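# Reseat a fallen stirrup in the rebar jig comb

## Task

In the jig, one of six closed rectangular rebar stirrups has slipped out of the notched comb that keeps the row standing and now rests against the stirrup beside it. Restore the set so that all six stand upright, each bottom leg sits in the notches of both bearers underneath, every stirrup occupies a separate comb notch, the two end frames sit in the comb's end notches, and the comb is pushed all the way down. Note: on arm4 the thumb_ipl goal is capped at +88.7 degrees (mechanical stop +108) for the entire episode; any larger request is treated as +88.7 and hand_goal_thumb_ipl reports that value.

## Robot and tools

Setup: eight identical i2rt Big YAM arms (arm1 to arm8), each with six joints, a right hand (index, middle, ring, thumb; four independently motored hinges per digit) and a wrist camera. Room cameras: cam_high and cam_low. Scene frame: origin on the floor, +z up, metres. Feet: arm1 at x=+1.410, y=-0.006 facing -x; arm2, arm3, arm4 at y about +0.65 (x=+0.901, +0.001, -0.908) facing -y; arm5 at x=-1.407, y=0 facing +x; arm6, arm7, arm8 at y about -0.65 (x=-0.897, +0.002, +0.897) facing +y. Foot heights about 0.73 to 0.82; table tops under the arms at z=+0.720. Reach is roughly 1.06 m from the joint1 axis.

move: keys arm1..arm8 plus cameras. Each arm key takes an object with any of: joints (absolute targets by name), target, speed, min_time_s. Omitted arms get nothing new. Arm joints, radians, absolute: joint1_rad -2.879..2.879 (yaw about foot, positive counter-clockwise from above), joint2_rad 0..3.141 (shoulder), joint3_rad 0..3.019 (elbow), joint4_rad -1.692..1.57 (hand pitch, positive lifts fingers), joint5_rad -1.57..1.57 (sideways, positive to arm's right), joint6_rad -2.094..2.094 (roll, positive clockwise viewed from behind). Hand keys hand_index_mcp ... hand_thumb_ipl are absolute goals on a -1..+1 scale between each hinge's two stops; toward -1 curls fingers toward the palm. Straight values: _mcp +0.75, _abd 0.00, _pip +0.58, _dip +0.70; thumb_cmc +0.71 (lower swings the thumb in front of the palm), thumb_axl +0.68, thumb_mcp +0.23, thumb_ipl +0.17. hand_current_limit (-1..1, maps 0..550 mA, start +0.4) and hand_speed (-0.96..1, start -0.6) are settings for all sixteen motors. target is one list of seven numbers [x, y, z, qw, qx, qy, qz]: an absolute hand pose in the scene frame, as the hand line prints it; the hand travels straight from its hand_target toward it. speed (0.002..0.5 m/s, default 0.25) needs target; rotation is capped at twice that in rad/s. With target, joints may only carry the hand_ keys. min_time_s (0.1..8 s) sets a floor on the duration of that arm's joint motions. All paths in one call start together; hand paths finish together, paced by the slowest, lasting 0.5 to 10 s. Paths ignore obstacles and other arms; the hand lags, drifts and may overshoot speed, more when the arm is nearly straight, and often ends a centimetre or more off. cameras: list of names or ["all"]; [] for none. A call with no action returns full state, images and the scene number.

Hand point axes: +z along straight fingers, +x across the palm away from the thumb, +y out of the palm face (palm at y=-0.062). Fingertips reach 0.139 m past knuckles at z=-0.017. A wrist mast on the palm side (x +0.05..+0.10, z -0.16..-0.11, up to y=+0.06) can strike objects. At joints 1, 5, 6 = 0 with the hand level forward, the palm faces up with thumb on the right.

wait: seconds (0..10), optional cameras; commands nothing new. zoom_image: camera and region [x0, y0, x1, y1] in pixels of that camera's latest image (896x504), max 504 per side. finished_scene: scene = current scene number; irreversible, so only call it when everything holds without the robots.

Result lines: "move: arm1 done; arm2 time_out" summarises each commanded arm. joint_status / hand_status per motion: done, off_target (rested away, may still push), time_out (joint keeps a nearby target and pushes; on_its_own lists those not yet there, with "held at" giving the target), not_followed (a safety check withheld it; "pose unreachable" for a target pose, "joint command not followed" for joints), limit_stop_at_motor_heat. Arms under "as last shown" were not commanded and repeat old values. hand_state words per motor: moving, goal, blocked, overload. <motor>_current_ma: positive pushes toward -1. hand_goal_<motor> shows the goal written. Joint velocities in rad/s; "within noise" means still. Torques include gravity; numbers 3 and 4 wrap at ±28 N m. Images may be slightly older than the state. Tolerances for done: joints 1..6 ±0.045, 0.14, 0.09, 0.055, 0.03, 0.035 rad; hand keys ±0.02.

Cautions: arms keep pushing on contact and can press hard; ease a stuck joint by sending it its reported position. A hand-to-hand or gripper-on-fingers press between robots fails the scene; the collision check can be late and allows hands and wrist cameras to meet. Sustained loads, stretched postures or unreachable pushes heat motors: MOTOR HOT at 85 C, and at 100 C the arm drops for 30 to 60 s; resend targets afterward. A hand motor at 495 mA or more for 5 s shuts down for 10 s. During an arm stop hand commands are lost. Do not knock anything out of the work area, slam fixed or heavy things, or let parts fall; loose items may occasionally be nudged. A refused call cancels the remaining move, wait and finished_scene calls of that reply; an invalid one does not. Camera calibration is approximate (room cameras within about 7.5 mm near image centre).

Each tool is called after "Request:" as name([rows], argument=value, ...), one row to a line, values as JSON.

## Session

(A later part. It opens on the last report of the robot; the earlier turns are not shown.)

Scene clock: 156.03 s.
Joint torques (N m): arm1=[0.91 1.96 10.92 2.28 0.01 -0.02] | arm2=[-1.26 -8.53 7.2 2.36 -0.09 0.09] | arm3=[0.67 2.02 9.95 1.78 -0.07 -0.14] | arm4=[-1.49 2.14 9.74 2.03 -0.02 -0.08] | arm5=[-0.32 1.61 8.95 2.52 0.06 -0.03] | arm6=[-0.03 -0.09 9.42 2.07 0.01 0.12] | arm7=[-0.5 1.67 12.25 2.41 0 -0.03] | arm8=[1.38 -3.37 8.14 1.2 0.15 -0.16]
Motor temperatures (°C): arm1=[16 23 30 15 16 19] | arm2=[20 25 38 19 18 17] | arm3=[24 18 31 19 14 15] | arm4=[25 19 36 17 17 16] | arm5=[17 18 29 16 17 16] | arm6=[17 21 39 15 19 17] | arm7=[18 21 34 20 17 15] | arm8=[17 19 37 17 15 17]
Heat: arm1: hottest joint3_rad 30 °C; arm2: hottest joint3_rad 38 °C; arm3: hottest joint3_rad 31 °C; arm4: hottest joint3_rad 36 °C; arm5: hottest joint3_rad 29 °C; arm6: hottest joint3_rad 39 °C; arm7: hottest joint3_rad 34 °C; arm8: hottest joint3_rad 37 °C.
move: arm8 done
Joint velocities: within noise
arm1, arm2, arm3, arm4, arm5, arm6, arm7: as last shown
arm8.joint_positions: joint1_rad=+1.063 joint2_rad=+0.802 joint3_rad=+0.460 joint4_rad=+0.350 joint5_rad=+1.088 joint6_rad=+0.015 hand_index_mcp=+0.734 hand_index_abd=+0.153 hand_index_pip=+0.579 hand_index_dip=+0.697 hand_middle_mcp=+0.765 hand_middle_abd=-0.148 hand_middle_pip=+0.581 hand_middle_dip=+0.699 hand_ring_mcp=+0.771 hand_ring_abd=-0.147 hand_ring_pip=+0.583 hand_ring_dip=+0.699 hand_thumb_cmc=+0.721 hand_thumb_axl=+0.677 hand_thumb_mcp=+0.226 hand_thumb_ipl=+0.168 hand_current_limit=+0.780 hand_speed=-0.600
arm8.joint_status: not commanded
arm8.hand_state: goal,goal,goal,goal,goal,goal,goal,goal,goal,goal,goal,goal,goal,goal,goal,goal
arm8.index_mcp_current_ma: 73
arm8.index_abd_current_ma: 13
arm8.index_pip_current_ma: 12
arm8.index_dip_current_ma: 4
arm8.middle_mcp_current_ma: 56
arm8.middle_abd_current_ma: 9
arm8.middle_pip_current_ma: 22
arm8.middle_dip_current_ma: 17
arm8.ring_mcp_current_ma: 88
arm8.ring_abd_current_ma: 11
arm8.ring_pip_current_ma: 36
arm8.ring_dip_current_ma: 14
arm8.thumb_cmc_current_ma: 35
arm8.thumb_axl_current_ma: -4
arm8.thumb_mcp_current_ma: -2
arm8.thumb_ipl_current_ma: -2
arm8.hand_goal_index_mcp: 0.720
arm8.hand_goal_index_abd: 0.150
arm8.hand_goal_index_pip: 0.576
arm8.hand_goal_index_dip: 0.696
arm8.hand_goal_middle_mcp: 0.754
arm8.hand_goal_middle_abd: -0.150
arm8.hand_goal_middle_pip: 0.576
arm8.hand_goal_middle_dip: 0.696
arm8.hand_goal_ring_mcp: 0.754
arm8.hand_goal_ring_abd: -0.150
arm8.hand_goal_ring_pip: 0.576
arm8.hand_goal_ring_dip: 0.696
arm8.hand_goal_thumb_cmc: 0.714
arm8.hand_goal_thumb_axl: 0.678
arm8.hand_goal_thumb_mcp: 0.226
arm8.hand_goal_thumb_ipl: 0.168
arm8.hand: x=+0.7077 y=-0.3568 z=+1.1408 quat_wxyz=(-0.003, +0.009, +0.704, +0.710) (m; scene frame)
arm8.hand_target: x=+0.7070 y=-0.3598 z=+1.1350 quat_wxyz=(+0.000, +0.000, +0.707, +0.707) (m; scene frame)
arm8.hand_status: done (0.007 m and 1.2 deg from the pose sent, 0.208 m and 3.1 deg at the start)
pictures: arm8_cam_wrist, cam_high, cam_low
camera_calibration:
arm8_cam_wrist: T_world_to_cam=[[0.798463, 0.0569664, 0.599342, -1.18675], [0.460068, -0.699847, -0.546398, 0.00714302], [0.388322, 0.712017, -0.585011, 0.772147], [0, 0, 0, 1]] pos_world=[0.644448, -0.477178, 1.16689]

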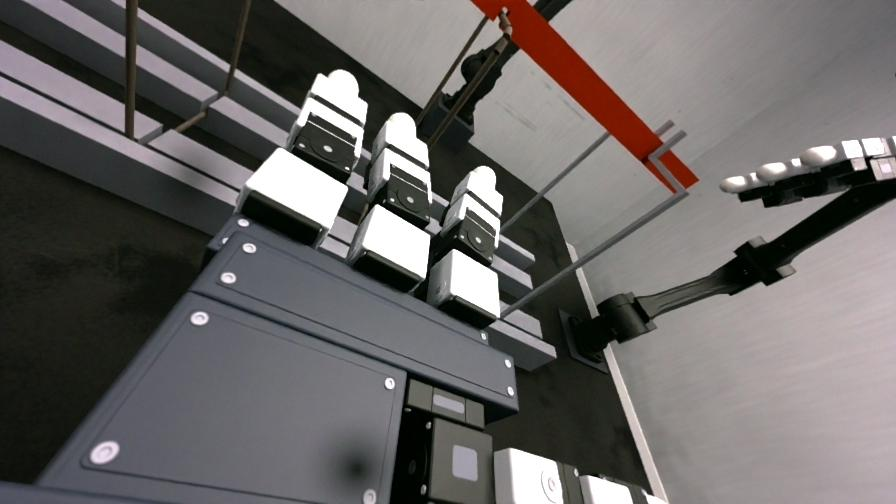

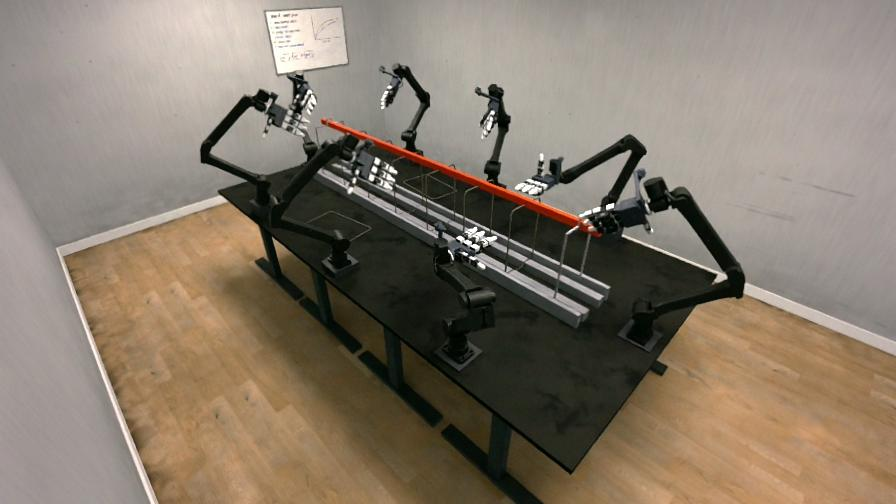

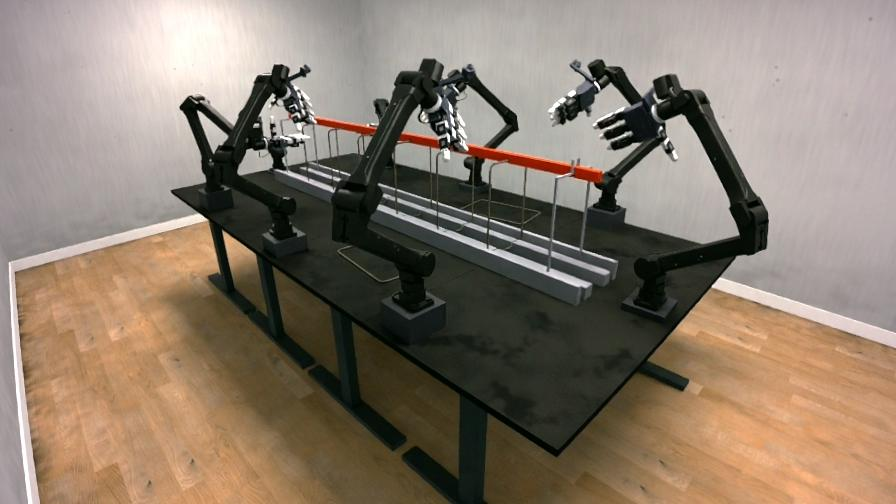

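Request:
wait(seconds=0.5, cameras=["arm1_cam_wrist", "arm2_cam_wrist", "arm3_cam_wrist", "cam_high"])

Request:
zoom_image(camera="arm1_cam_wrist", region=[430, 0, 750, 220])

Request:
zoom_image(camera="arm2_cam_wrist", region=[480, 80, 720, 280])

Request:
zoom_image(camera="arm3_cam_wrist", region=[0, 0, 504, 300])

Request:
zoom_image(camera="cam_high", region=[500, 180, 550, 230])

Scene clock: 157.23 s.
Joint torques (N m): arm1=[0.62 2.26 10.89 2.33 0.05 -0.04] | arm2=[-1.26 -8.53 7.2 2.39 -0.09 0.08] | arm3=[0.73 2.08 9.95 1.78 -0.07 -0.14] | arm4=[-0.85 1.26 9.52 1.96 -0.02 -0.11] | arm5=[-0.32 1.61 8.96 2.52 0.06 -0.03] | arm6=[-0.03 -0.09 9.4 2.07 0 0.12] | arm7=[-0.5 1.67 12.36 2.36 0.01 0] | arm8=[1.44 -3.25 8.16 1.26 0.16 -0.17]
Motor temperatures (°C): arm1=[16 23 30 15 16 19] | arm2=[20 25 38 19 18 17] | arm3=[24 18 31 19 14 15] | arm4=[25 19 36 17 17 16] | arm5=[17 18 29 16 17 16] | arm6=[17 21 39 15 19 17] | arm7=[18 21 34 20 17 15] | arm8=[17 19 37 16 15 17]
Heat: arm1: hottest joint3_rad 30 °C; arm2: hottest joint3_rad 38 °C; arm3: hottest joint3_rad 31 °C; arm4: hottest joint3_rad 36 °C; arm5: hottest joint3_rad 29 °C; arm6: hottest joint3_rad 39 °C; arm7: hottest joint3_rad 34 °C; arm8: hottest joint3_rad 37 °C.
Joint velocities: within noise
arm1.joint_positions: joint1_rad=+0.438 joint2_rad=+0.636 joint3_rad=+1.431 joint4_rad=-1.319 joint5_rad=+0.089 joint6_rad=+1.130 hand_index_mcp=+0.755 hand_index_abd=+0.000 hand_index_pip=+0.577 hand_index_dip=+0.696 hand_middle_mcp=+0.754 hand_middle_abd=+0.000 hand_middle_pip=+0.577 hand_middle_dip=+0.696 hand_ring_mcp=+0.755 hand_ring_abd=+0.000 hand_ring_pip=+0.577 hand_ring_dip=+0.696 hand_thumb_cmc=+0.715 hand_thumb_axl=+0.677 hand_thumb_mcp=+0.226 hand_thumb_ipl=+0.168 hand_current_limit=+0.400 hand_speed=-0.600
arm1.joint_status: not commanded
arm1.hand_state: goal,goal,goal,goal,goal,goal,goal,goal,goal,goal,goal,goal,goal,goal,goal,goal
arm1.index_mcp_current_ma: 0
arm1.index_abd_current_ma: 0
arm1.index_pip_current_ma: 0
arm1.index_dip_current_ma: 0
arm1.middle_mcp_current_ma: 0
arm1.middle_abd_current_ma: 0
arm1.middle_pip_current_ma: 0
arm1.middle_dip_current_ma: 0
arm1.ring_mcp_current_ma: 0
arm1.ring_abd_current_ma: 0
arm1.ring_pip_current_ma: 0
arm1.ring_dip_current_ma: 0
arm1.thumb_cmc_current_ma: 0
arm1.thumb_axl_current_ma: 0
arm1.thumb_mcp_current_ma: 0
arm1.thumb_ipl_current_ma: 0
arm1.hand_goal_index_mcp: 0.754
arm1.hand_goal_index_abd: 0.000
arm1.hand_goal_index_pip: 0.576
arm1.hand_goal_index_dip: 0.696
arm1.hand_goal_middle_mcp: 0.754
arm1.hand_goal_middle_abd: 0.000
arm1.hand_goal_middle_pip: 0.576
arm1.hand_goal_middle_dip: 0.696
arm1.hand_goal_ring_mcp: 0.754
arm1.hand_goal_ring_abd: 0.000
arm1.hand_goal_ring_pip: 0.576
arm1.hand_goal_ring_dip: 0.696
arm1.hand_goal_thumb_cmc: 0.714
arm1.hand_goal_thumb_axl: 0.678
arm1.hand_goal_thumb_mcp: 0.226
arm1.hand_goal_thumb_ipl: 0.168
arm1.hand: x=+1.1459 y=-0.0103 z=+1.3037 quat_wxyz=(+0.498, +0.347, -0.794, -0.033) (m; scene frame)
arm1.hand_target: x=+1.1491 y=-0.0086 z=+1.3182 quat_wxyz=(+0.513, +0.343, -0.786, -0.033) (m; scene frame)
arm1.hand_status: not commanded
arm2.joint_positions: joint1_rad=-1.031 joint2_rad=+1.312 joint3_rad=+0.647 joint4_rad=+0.655 joint5_rad=-1.047 joint6_rad=+0.000 hand_index_mcp=+0.762 hand_index_abd=+0.001 hand_index_pip=+0.577 hand_index_dip=+0.696 hand_middle_mcp=+0.764 hand_middle_abd=+0.001 hand_middle_pip=+0.577 hand_middle_dip=+0.696 hand_ring_mcp=+0.761 hand_ring_abd=+0.001 hand_ring_pip=+0.576 hand_ring_dip=+0.696 hand_thumb_cmc=-0.567 hand_thumb_axl=+0.677 hand_thumb_mcp=+0.226 hand_thumb_ipl=+0.168 hand_current_limit=+0.400 hand_speed=-0.600
arm2.joint_status: not commanded
arm2.hand_state: goal,goal,goal,goal,goal,goal,goal,goal,goal,goal,goal,goal,goal,goal,goal,goal
arm2.index_mcp_current_ma: 1
arm2.index_abd_current_ma: 0
arm2.index_pip_current_ma: 0
arm2.index_dip_current_ma: 0
arm2.middle_mcp_current_ma: 2
arm2.middle_abd_current_ma: 0
arm2.middle_pip_current_ma: 0
arm2.middle_dip_current_ma: 0
arm2.ring_mcp_current_ma: 1
arm2.ring_abd_current_ma: 0
arm2.ring_pip_current_ma: 0
arm2.ring_dip_current_ma: 0
arm2.thumb_cmc_current_ma: 0
arm2.thumb_axl_current_ma: 0
arm2.thumb_mcp_current_ma: 0
arm2.thumb_ipl_current_ma: 0
arm2.hand_goal_index_mcp: 0.754
arm2.hand_goal_index_abd: 0.000
arm2.hand_goal_index_pip: 0.576
arm2.hand_goal_index_dip: 0.696
arm2.hand_goal_middle_mcp: 0.754
arm2.hand_goal_middle_abd: 0.000
arm2.hand_goal_middle_pip: 0.576
arm2.hand_goal_middle_dip: 0.696
arm2.hand_goal_ring_mcp: 0.754
arm2.hand_goal_ring_abd: 0.000
arm2.hand_goal_ring_pip: 0.576
arm2.hand_goal_ring_dip: 0.696
arm2.hand_goal_thumb_cmc: -0.570
arm2.hand_goal_thumb_axl: 0.678
arm2.hand_goal_thumb_mcp: 0.226
arm2.hand_goal_thumb_ipl: 0.168
arm2.hand: x=+0.5705 y=+0.2930 z=+1.1886 quat_wxyz=(+0.706, +0.708, +0.006, +0.004) (m; scene frame)
arm2.hand_target: x=+0.5681 y=+0.2998 z=+1.1901 quat_wxyz=(+0.707, +0.707, +0.000, +0.000) (m; scene frame)
arm2.hand_status: not commanded
arm3.joint_positions: joint1_rad=+0.491 joint2_rad=+0.620 joint3_rad=+1.359 joint4_rad=-1.260 joint5_rad=-0.103 joint6_rad=+1.082 hand_index_mcp=+0.754 hand_index_abd=+0.000 hand_index_pip=+0.577 hand_index_dip=+0.696 hand_middle_mcp=+0.754 hand_middle_abd=+0.001 hand_middle_pip=+0.577 hand_middle_dip=+0.696 hand_ring_mcp=+0.754 hand_ring_abd=+0.001 hand_ring_pip=+0.577 hand_ring_dip=+0.696 hand_thumb_cmc=+0.714 hand_thumb_axl=+0.677 hand_thumb_mcp=+0.226 hand_thumb_ipl=+0.168 hand_current_limit=+0.400 hand_speed=-0.600
arm3.joint_status: not commanded
arm3.hand_state: goal,goal,goal,goal,goal,goal,goal,goal,goal,goal,goal,goal,goal,goal,goal,goal
arm3.index_mcp_current_ma: 1
arm3.index_abd_current_ma: 0
arm3.index_pip_current_ma: 1
arm3.index_dip_current_ma: 0
arm3.middle_mcp_current_ma: 0
arm3.middle_abd_current_ma: 1
arm3.middle_pip_current_ma: 1
arm3.middle_dip_current_ma: 0
arm3.ring_mcp_current_ma: 0
arm3.ring_abd_current_ma: 1
arm3.ring_pip_current_ma: 1
arm3.ring_dip_current_ma: 0
arm3.thumb_cmc_current_ma: 0
arm3.thumb_axl_current_ma: -1
arm3.thumb_mcp_current_ma: 0
arm3.thumb_ipl_current_ma: 0
arm3.hand_goal_index_mcp: 0.754
arm3.hand_goal_index_abd: 0.000
arm3.hand_goal_index_pip: 0.576
arm3.hand_goal_index_dip: 0.696
arm3.hand_goal_middle_mcp: 0.754
arm3.hand_goal_middle_abd: 0.000
arm3.hand_goal_middle_pip: 0.576
arm3.hand_goal_middle_dip: 0.696
arm3.hand_goal_ring_mcp: 0.754
arm3.hand_goal_ring_abd: 0.000
arm3.hand_goal_ring_pip: 0.576
arm3.hand_goal_ring_dip: 0.696
arm3.hand_goal_thumb_cmc: 0.714
arm3.hand_goal_thumb_axl: 0.678
arm3.hand_goal_thumb_mcp: 0.226
arm3.hand_goal_thumb_ipl: 0.168
arm3.hand: x=+0.0526 y=+0.3949 z=+1.3459 quat_wxyz=(+0.332, +0.827, -0.240, +0.387) (m; scene frame)
arm3.hand_target: x=+0.0512 y=+0.3976 z=+1.3566 quat_wxyz=(+0.339, +0.821, -0.237, +0.393) (m; scene frame)
arm3.hand_status: not commanded
arm4.joint_positions: joint1_rad=+0.323 joint2_rad=+0.609 joint3_rad=+1.373 joint4_rad=-1.316 joint5_rad=+0.012 joint6_rad=+1.173 hand_index_mcp=+0.754 hand_index_abd=+0.000 hand_index_pip=+0.577 hand_index_dip=+0.696 hand_middle_mcp=+0.754 hand_middle_abd=+0.000 hand_middle_pip=+0.577 hand_middle_dip=+0.696 hand_ring_mcp=+0.754 hand_ring_abd=+0.000 hand_ring_pip=+0.577 hand_ring_dip=+0.696 hand_thumb_cmc=+0.714 hand_thumb_axl=+0.677 hand_thumb_mcp=+0.226 hand_thumb_ipl=+0.168 hand_current_limit=+0.400 hand_speed=-0.600
arm4.joint_status: not commanded
arm4.hand_state: goal,goal,goal,goal,goal,goal,goal,goal,goal,goal,goal,goal,goal,goal,goal,goal
arm4.index_mcp_current_ma: 0
arm4.index_abd_current_ma: 1
arm4.index_pip_current_ma: 2
arm4.index_dip_current_ma: 0
arm4.middle_mcp_current_ma: 0
arm4.middle_abd_current_ma: 1
arm4.middle_pip_current_ma: 2
arm4.middle_dip_current_ma: 0
arm4.ring_mcp_current_ma: 0
arm4.ring_abd_current_ma: 1
arm4.ring_pip_current_ma: 2
arm4.ring_dip_current_ma: 0
arm4.thumb_cmc_current_ma: 1
arm4.thumb_axl_current_ma: -3
arm4.thumb_mcp_current_ma: -1
arm4.thumb_ipl_current_ma: -1
arm4.hand_goal_index_mcp: 0.754
arm4.hand_goal_index_abd: 0.000
arm4.hand_goal_index_pip: 0.576
arm4.hand_goal_index_dip: 0.696
arm4.hand_goal_middle_mcp: 0.754
arm4.hand_goal_middle_abd: 0.000
arm4.hand_goal_middle_pip: 0.576
arm4.hand_goal_middle_dip: 0.696
arm4.hand_goal_ring_mcp: 0.754
arm4.hand_goal_ring_abd: 0.000
arm4.hand_goal_ring_pip: 0.576
arm4.hand_goal_ring_dip: 0.696
arm4.hand_goal_thumb_cmc: 0.714
arm4.hand_goal_thumb_axl: 0.678
arm4.hand_goal_thumb_mcp: 0.226
arm4.hand_goal_thumb_ipl: 0.168
arm4.hand: x=-0.9267 y=+0.3898 z=+1.3590 quat_wxyz=(+0.360, +0.790, -0.375, +0.326) (m; scene frame)
arm4.hand_target: x=-0.9278 y=+0.3929 z=+1.3735 quat_wxyz=(+0.371, +0.782, -0.371, +0.336) (m; scene frame)
arm4.hand_status: not commanded
arm5.joint_positions: joint1_rad=-0.309 joint2_rad=+0.583 joint3_rad=+1.444 joint4_rad=-1.339 joint5_rad=-0.022 joint6_rad=+1.099 hand_index_mcp=+0.755 hand_index_abd=+0.001 hand_index_pip=+0.577 hand_index_dip=+0.696 hand_middle_mcp=+0.755 hand_middle_abd=+0.000 hand_middle_pip=+0.577 hand_middle_dip=+0.696 hand_ring_mcp=+0.755 hand_ring_abd=+0.001 hand_ring_pip=+0.577 hand_ring_dip=+0.696 hand_thumb_cmc=+0.715 hand_thumb_axl=+0.677 hand_thumb_mcp=+0.226 hand_thumb_ipl=+0.168 hand_current_limit=+0.400 hand_speed=-0.600
arm5.joint_status: not commanded
arm5.hand_state: goal,goal,goal,goal,goal,goal,goal,goal,goal,goal,goal,goal,goal,goal,goal,goal
arm5.index_mcp_current_ma: 2
arm5.index_abd_current_ma: 1
arm5.index_pip_current_ma: 1
arm5.index_dip_current_ma: 0
arm5.middle_mcp_current_ma: 1
arm5.middle_abd_current_ma: 1
arm5.middle_pip_current_ma: 1
arm5.middle_dip_current_ma: 0
arm5.ring_mcp_current_ma: 2
arm5.ring_abd_current_ma: 1
arm5.ring_pip_current_ma: 1
arm5.ring_dip_current_ma: 0
arm5.thumb_cmc_current_ma: 1
arm5.thumb_axl_current_ma: -1
arm5.thumb_mcp_current_ma: 0
arm5.thumb_ipl_current_ma: -1
arm5.hand_goal_index_mcp: 0.754
arm5.hand_goal_index_abd: 0.000
arm5.hand_goal_index_pip: 0.576
arm5.hand_goal_index_dip: 0.696
arm5.hand_goal_middle_mcp: 0.754
arm5.hand_goal_middle_abd: 0.000
arm5.hand_goal_middle_pip: 0.576
arm5.hand_goal_middle_dip: 0.696
arm5.hand_goal_ring_mcp: 0.754
arm5.hand_goal_ring_abd: 0.000
arm5.hand_goal_ring_pip: 0.576
arm5.hand_goal_ring_dip: 0.696
arm5.hand_goal_thumb_cmc: 0.714
arm5.hand_goal_thumb_axl: 0.678
arm5.hand_goal_thumb_mcp: 0.226
arm5.hand_goal_thumb_ipl: 0.168
arm5.hand: x=-1.2145 y=-0.1378 z=+1.3354 quat_wxyz=(+0.177, +0.849, +0.096, +0.489) (m; scene frame)
arm5.hand_target: x=-1.2183 y=-0.1368 z=+1.3488 quat_wxyz=(+0.182, +0.841, +0.095, +0.501) (m; scene frame)
arm5.hand_status: not commanded
arm6.joint_positions: joint1_rad=-0.469 joint2_rad=+0.645 joint3_rad=+1.362 joint4_rad=-1.302 joint5_rad=+0.056 joint6_rad=+1.033 hand_index_mcp=+0.755 hand_index_abd=+0.000 hand_index_pip=+0.577 hand_index_dip=+0.696 hand_middle_mcp=+0.755 hand_middle_abd=+0.000 hand_middle_pip=+0.577 hand_middle_dip=+0.696 hand_ring_mcp=+0.755 hand_ring_abd=+0.000 hand_ring_pip=+0.577 hand_ring_dip=+0.696 hand_thumb_cmc=+0.715 hand_thumb_axl=+0.677 hand_thumb_mcp=+0.226 hand_thumb_ipl=+0.168 hand_current_limit=+0.400 hand_speed=-0.600
arm6.joint_status: not commanded
arm6.hand_state: goal,goal,goal,goal,goal,goal,goal,goal,goal,goal,goal,goal,goal,goal,goal,goal
arm6.index_mcp_current_ma: 0
arm6.index_abd_current_ma: 0
arm6.index_pip_current_ma: 0
arm6.index_dip_current_ma: 0
arm6.middle_mcp_current_ma: 0
arm6.middle_abd_current_ma: 0
arm6.middle_pip_current_ma: 0
arm6.middle_dip_current_ma: 0
arm6.ring_mcp_current_ma: 0
arm6.ring_abd_current_ma: 0
arm6.ring_pip_current_ma: 0
arm6.ring_dip_current_ma: 0
arm6.thumb_cmc_current_ma: 0
arm6.thumb_axl_current_ma: 0
arm6.thumb_mcp_current_ma: 0
arm6.thumb_ipl_current_ma: 0
arm6.hand_goal_index_mcp: 0.754
arm6.hand_goal_index_abd: 0.000
arm6.hand_goal_index_pip: 0.576
arm6.hand_goal_index_dip: 0.696
arm6.hand_goal_middle_mcp: 0.754
arm6.hand_goal_middle_abd: 0.000
arm6.hand_goal_middle_pip: 0.576
arm6.hand_goal_middle_dip: 0.696
arm6.hand_goal_ring_mcp: 0.754
arm6.hand_goal_ring_abd: 0.000
arm6.hand_goal_ring_pip: 0.576
arm6.hand_goal_ring_dip: 0.696
arm6.hand_goal_thumb_cmc: 0.714
arm6.hand_goal_thumb_axl: 0.678
arm6.hand_goal_thumb_mcp: 0.226
arm6.hand_goal_thumb_ipl: 0.168
arm6.hand: x=-0.6903 y=-0.4654 z=+1.3610 quat_wxyz=(-0.117, +0.608, +0.637, +0.460) (m; scene frame)
arm6.hand_target: x=-0.6913 y=-0.4678 z=+1.3713 quat_wxyz=(-0.120, +0.604, +0.633, +0.469) (m; scene frame)
arm6.hand_status: not commanded
arm7.joint_positions: joint1_rad=-0.262 joint2_rad=+0.628 joint3_rad=+1.318 joint4_rad=-1.343 joint5_rad=+0.094 joint6_rad=+1.047 hand_index_mcp=+0.755 hand_index_abd=+0.000 hand_index_pip=+0.577 hand_index_dip=+0.696 hand_middle_mcp=+0.755 hand_middle_abd=+0.000 hand_middle_pip=+0.577 hand_middle_dip=+0.696 hand_ring_mcp=+0.755 hand_ring_abd=+0.000 hand_ring_pip=+0.577 hand_ring_dip=+0.696 hand_thumb_cmc=+0.715 hand_thumb_axl=+0.677 hand_thumb_mcp=+0.225 hand_thumb_ipl=+0.168 hand_current_limit=+0.400 hand_speed=-0.600
arm7.joint_status: not commanded
arm7.hand_state: goal,goal,goal,goal,goal,goal,goal,goal,goal,goal,goal,goal,goal,goal,goal,goal
arm7.index_mcp_current_ma: 4
arm7.index_abd_current_ma: 0
arm7.index_pip_current_ma: 3
arm7.index_dip_current_ma: 0
arm7.middle_mcp_current_ma: 4
arm7.middle_abd_current_ma: 0
arm7.middle_pip_current_ma: 3
arm7.middle_dip_current_ma: 0
arm7.ring_mcp_current_ma: 3
arm7.ring_abd_current_ma: 0
arm7.ring_pip_current_ma: 3
arm7.ring_dip_current_ma: 0
arm7.thumb_cmc_current_ma: 4
arm7.thumb_axl_current_ma: -3
arm7.thumb_mcp_current_ma: -2
arm7.thumb_ipl_current_ma: -1
arm7.hand_goal_index_mcp: 0.754
arm7.hand_goal_index_abd: 0.000
arm7.hand_goal_index_pip: 0.576
arm7.hand_goal_index_dip: 0.696
arm7.hand_goal_middle_mcp: 0.754
arm7.hand_goal_middle_abd: 0.000
arm7.hand_goal_middle_pip: 0.576
arm7.hand_goal_middle_dip: 0.696
arm7.hand_goal_ring_mcp: 0.754
arm7.hand_goal_ring_abd: 0.000
arm7.hand_goal_ring_pip: 0.576
arm7.hand_goal_ring_dip: 0.696
arm7.hand_goal_thumb_cmc: 0.714
arm7.hand_goal_thumb_axl: 0.678
arm7.hand_goal_thumb_mcp: 0.226
arm7.hand_goal_thumb_ipl: 0.168
arm7.hand: x=+0.1777 y=-0.4495 z=+1.2828 quat_wxyz=(-0.129, +0.575, +0.685, +0.429) (m; scene frame)
arm7.hand_target: x=+0.1771 y=-0.4521 z=+1.2991 quat_wxyz=(-0.135, +0.570, +0.678, +0.444) (m; scene frame)
arm7.hand_status: not commanded
arm8.joint_positions: joint1_rad=+1.063 joint2_rad=+0.802 joint3_rad=+0.460 joint4_rad=+0.349 joint5_rad=+1.088 joint6_rad=+0.015 hand_index_mcp=+0.734 hand_index_abd=+0.153 hand_index_pip=+0.579 hand_index_dip=+0.697 hand_middle_mcp=+0.765 hand_middle_abd=-0.148 hand_middle_pip=+0.581 hand_middle_dip=+0.699 hand_ring_mcp=+0.771 hand_ring_abd=-0.147 hand_ring_pip=+0.583 hand_ring_dip=+0.699 hand_thumb_cmc=+0.721 hand_thumb_axl=+0.677 hand_thumb_mcp=+0.226 hand_thumb_ipl=+0.168 hand_current_limit=+0.780 hand_speed=-0.600
arm8.joint_status: not commanded
arm8.hand_state: goal,goal,goal,goal,goal,goal,goal,goal,goal,goal,goal,goal,goal,goal,goal,goal
arm8.index_mcp_current_ma: 73
arm8.index_abd_current_ma: 13
arm8.index_pip_current_ma: 12
arm8.index_dip_current_ma: 4
arm8.middle_mcp_current_ma: 56
arm8.middle_abd_current_ma: 9
arm8.middle_pip_current_ma: 22
arm8.middle_dip_current_ma: 17
arm8.ring_mcp_current_ma: 88
arm8.ring_abd_current_ma: 11
arm8.ring_pip_current_ma: 36
arm8.ring_dip_current_ma: 14
arm8.thumb_cmc_current_ma: 35
arm8.thumb_axl_current_ma: -4
arm8.thumb_mcp_current_ma: -2
arm8.thumb_ipl_current_ma: -2
arm8.hand_goal_index_mcp: 0.720
arm8.hand_goal_index_abd: 0.150
arm8.hand_goal_index_pip: 0.576
arm8.hand_goal_index_dip: 0.696
arm8.hand_goal_middle_mcp: 0.754
arm8.hand_goal_middle_abd: -0.150
arm8.hand_goal_middle_pip: 0.576
arm8.hand_goal_middle_dip: 0.696
arm8.hand_goal_ring_mcp: 0.754
arm8.hand_goal_ring_abd: -0.150
arm8.hand_goal_ring_pip: 0.576
arm8.hand_goal_ring_dip: 0.696
arm8.hand_goal_thumb_cmc: 0.714
arm8.hand_goal_thumb_axl: 0.678
arm8.hand_goal_thumb_mcp: 0.226
arm8.hand_goal_thumb_ipl: 0.168
arm8.hand: x=+0.7077 y=-0.3568 z=+1.1407 quat_wxyz=(-0.003, +0.008, +0.704, +0.710) (m; scene frame)
arm8.hand_target: x=+0.7070 y=-0.3598 z=+1.1350 quat_wxyz=(+0.000, +0.000, +0.707, +0.707) (m; scene frame)
arm8.hand_status: done (0.007 m and 1.1 deg from the pose sent, 0.208 m and 3.1 deg at the start)
wait: 0.50 s; at rest from the start
pictures: arm1_cam_wrist, arm2_cam_wrist, arm3_cam_wrist, cam_high
camera_calibration:
arm1_cam_wrist: T_world_to_cam=[[-0.130318, 0.926636, -0.352652, 0.651943], [0.986039, 0.0839422, -0.14381, -0.992631], [-0.103658, -0.366469, -0.924638, 1.44078], [0, 0, 0, 1]] pos_world=[1.21308, 0.00721157, 1.41936]
arm2_cam_wrist: T_world_to_cam=[[-0.749939, -0.0268528, 0.660961, -0.316287], [-0.485021, 0.701766, -0.521804, 0.649099], [-0.449828, -0.711901, -0.539306, 1.23569], [0, 0, 0, 1]] pos_world=[0.633478, 0.41568, 1.21417]
arm3_cam_wrist: T_world_to_cam=[[-0.89269, -0.276999, -0.355495, 0.660692], [-0.216214, 0.955337, -0.201452, -0.142749], [0.39542, -0.102971, -0.91271, 1.38135], [0, 0, 0, 1]] pos_world=[0.0127148, 0.461625, 1.46689]

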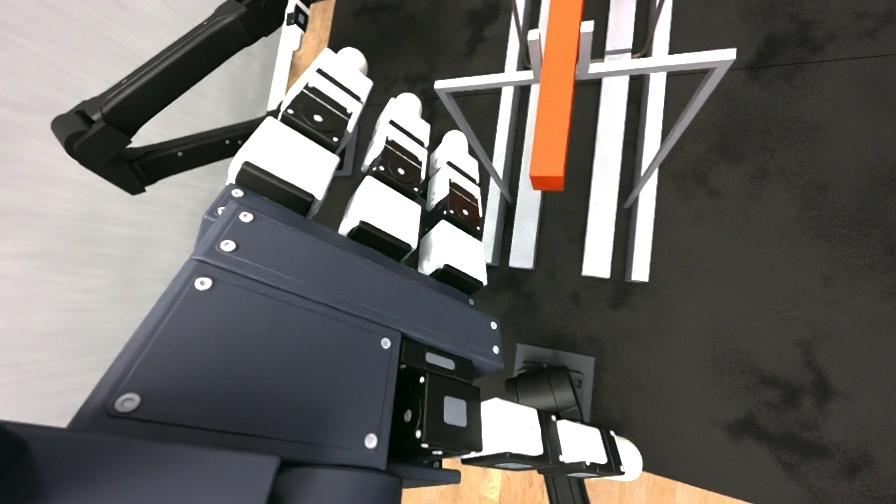

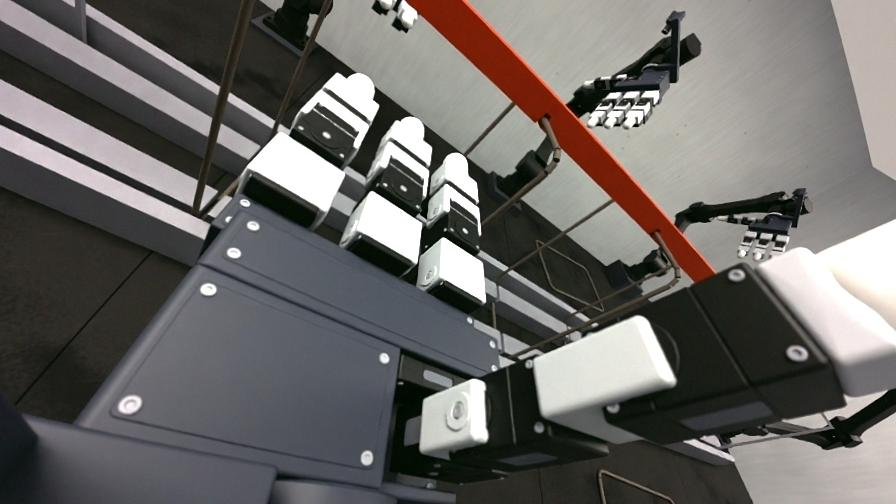

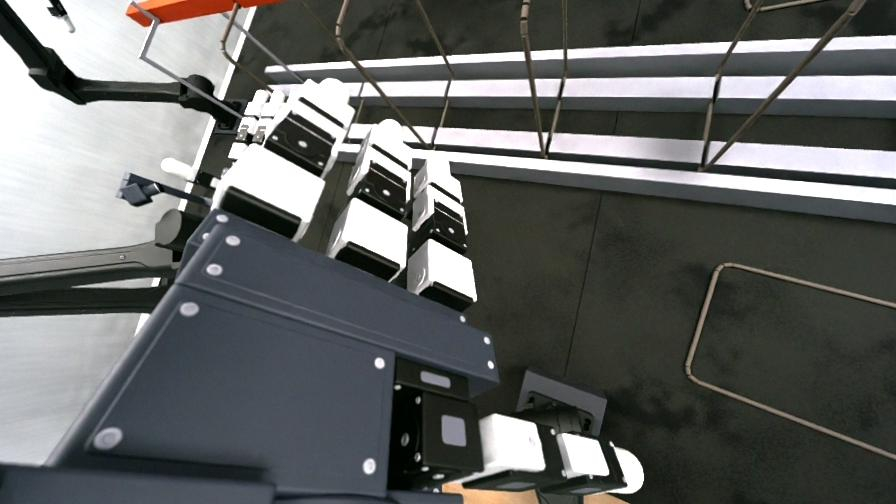

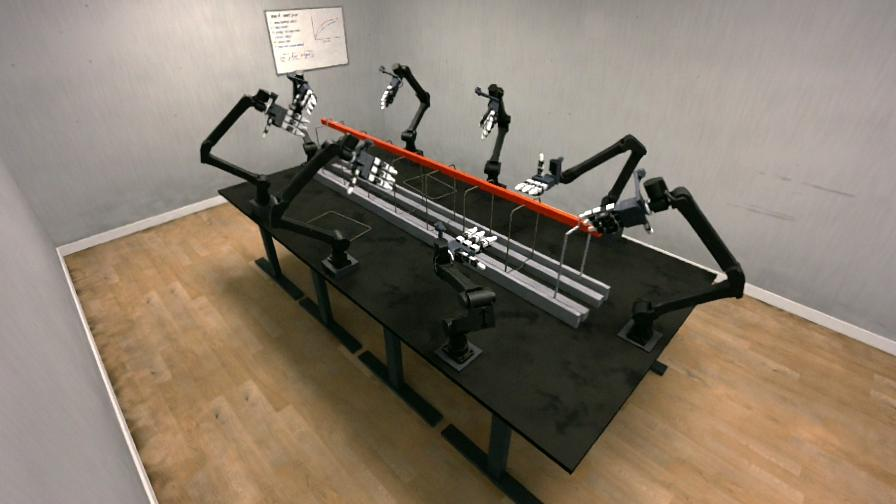

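Scaled by 1.575.

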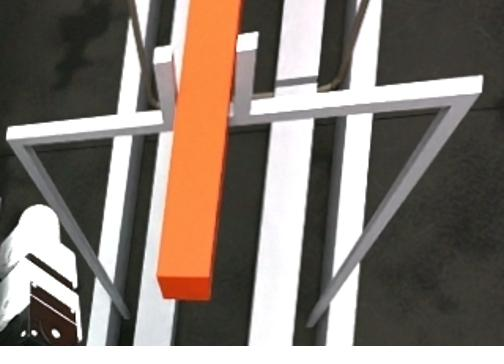

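Scaled by 2.100.

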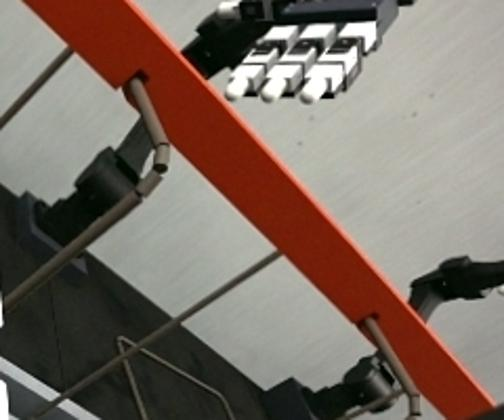

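Scaled by 1.000.

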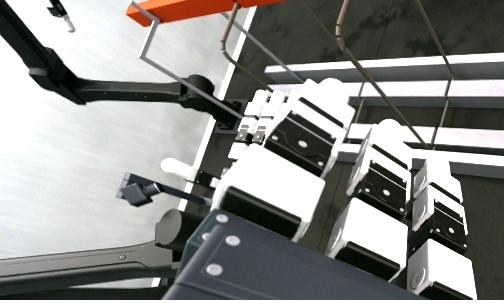

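Scaled by 10.080.

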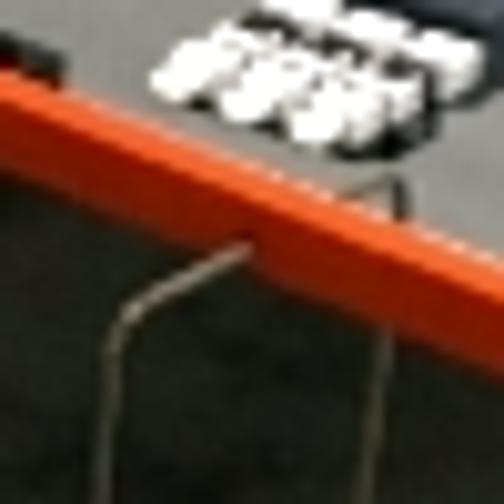

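Request:
finished_scene(scene=2)

The scene is finished: the task was done.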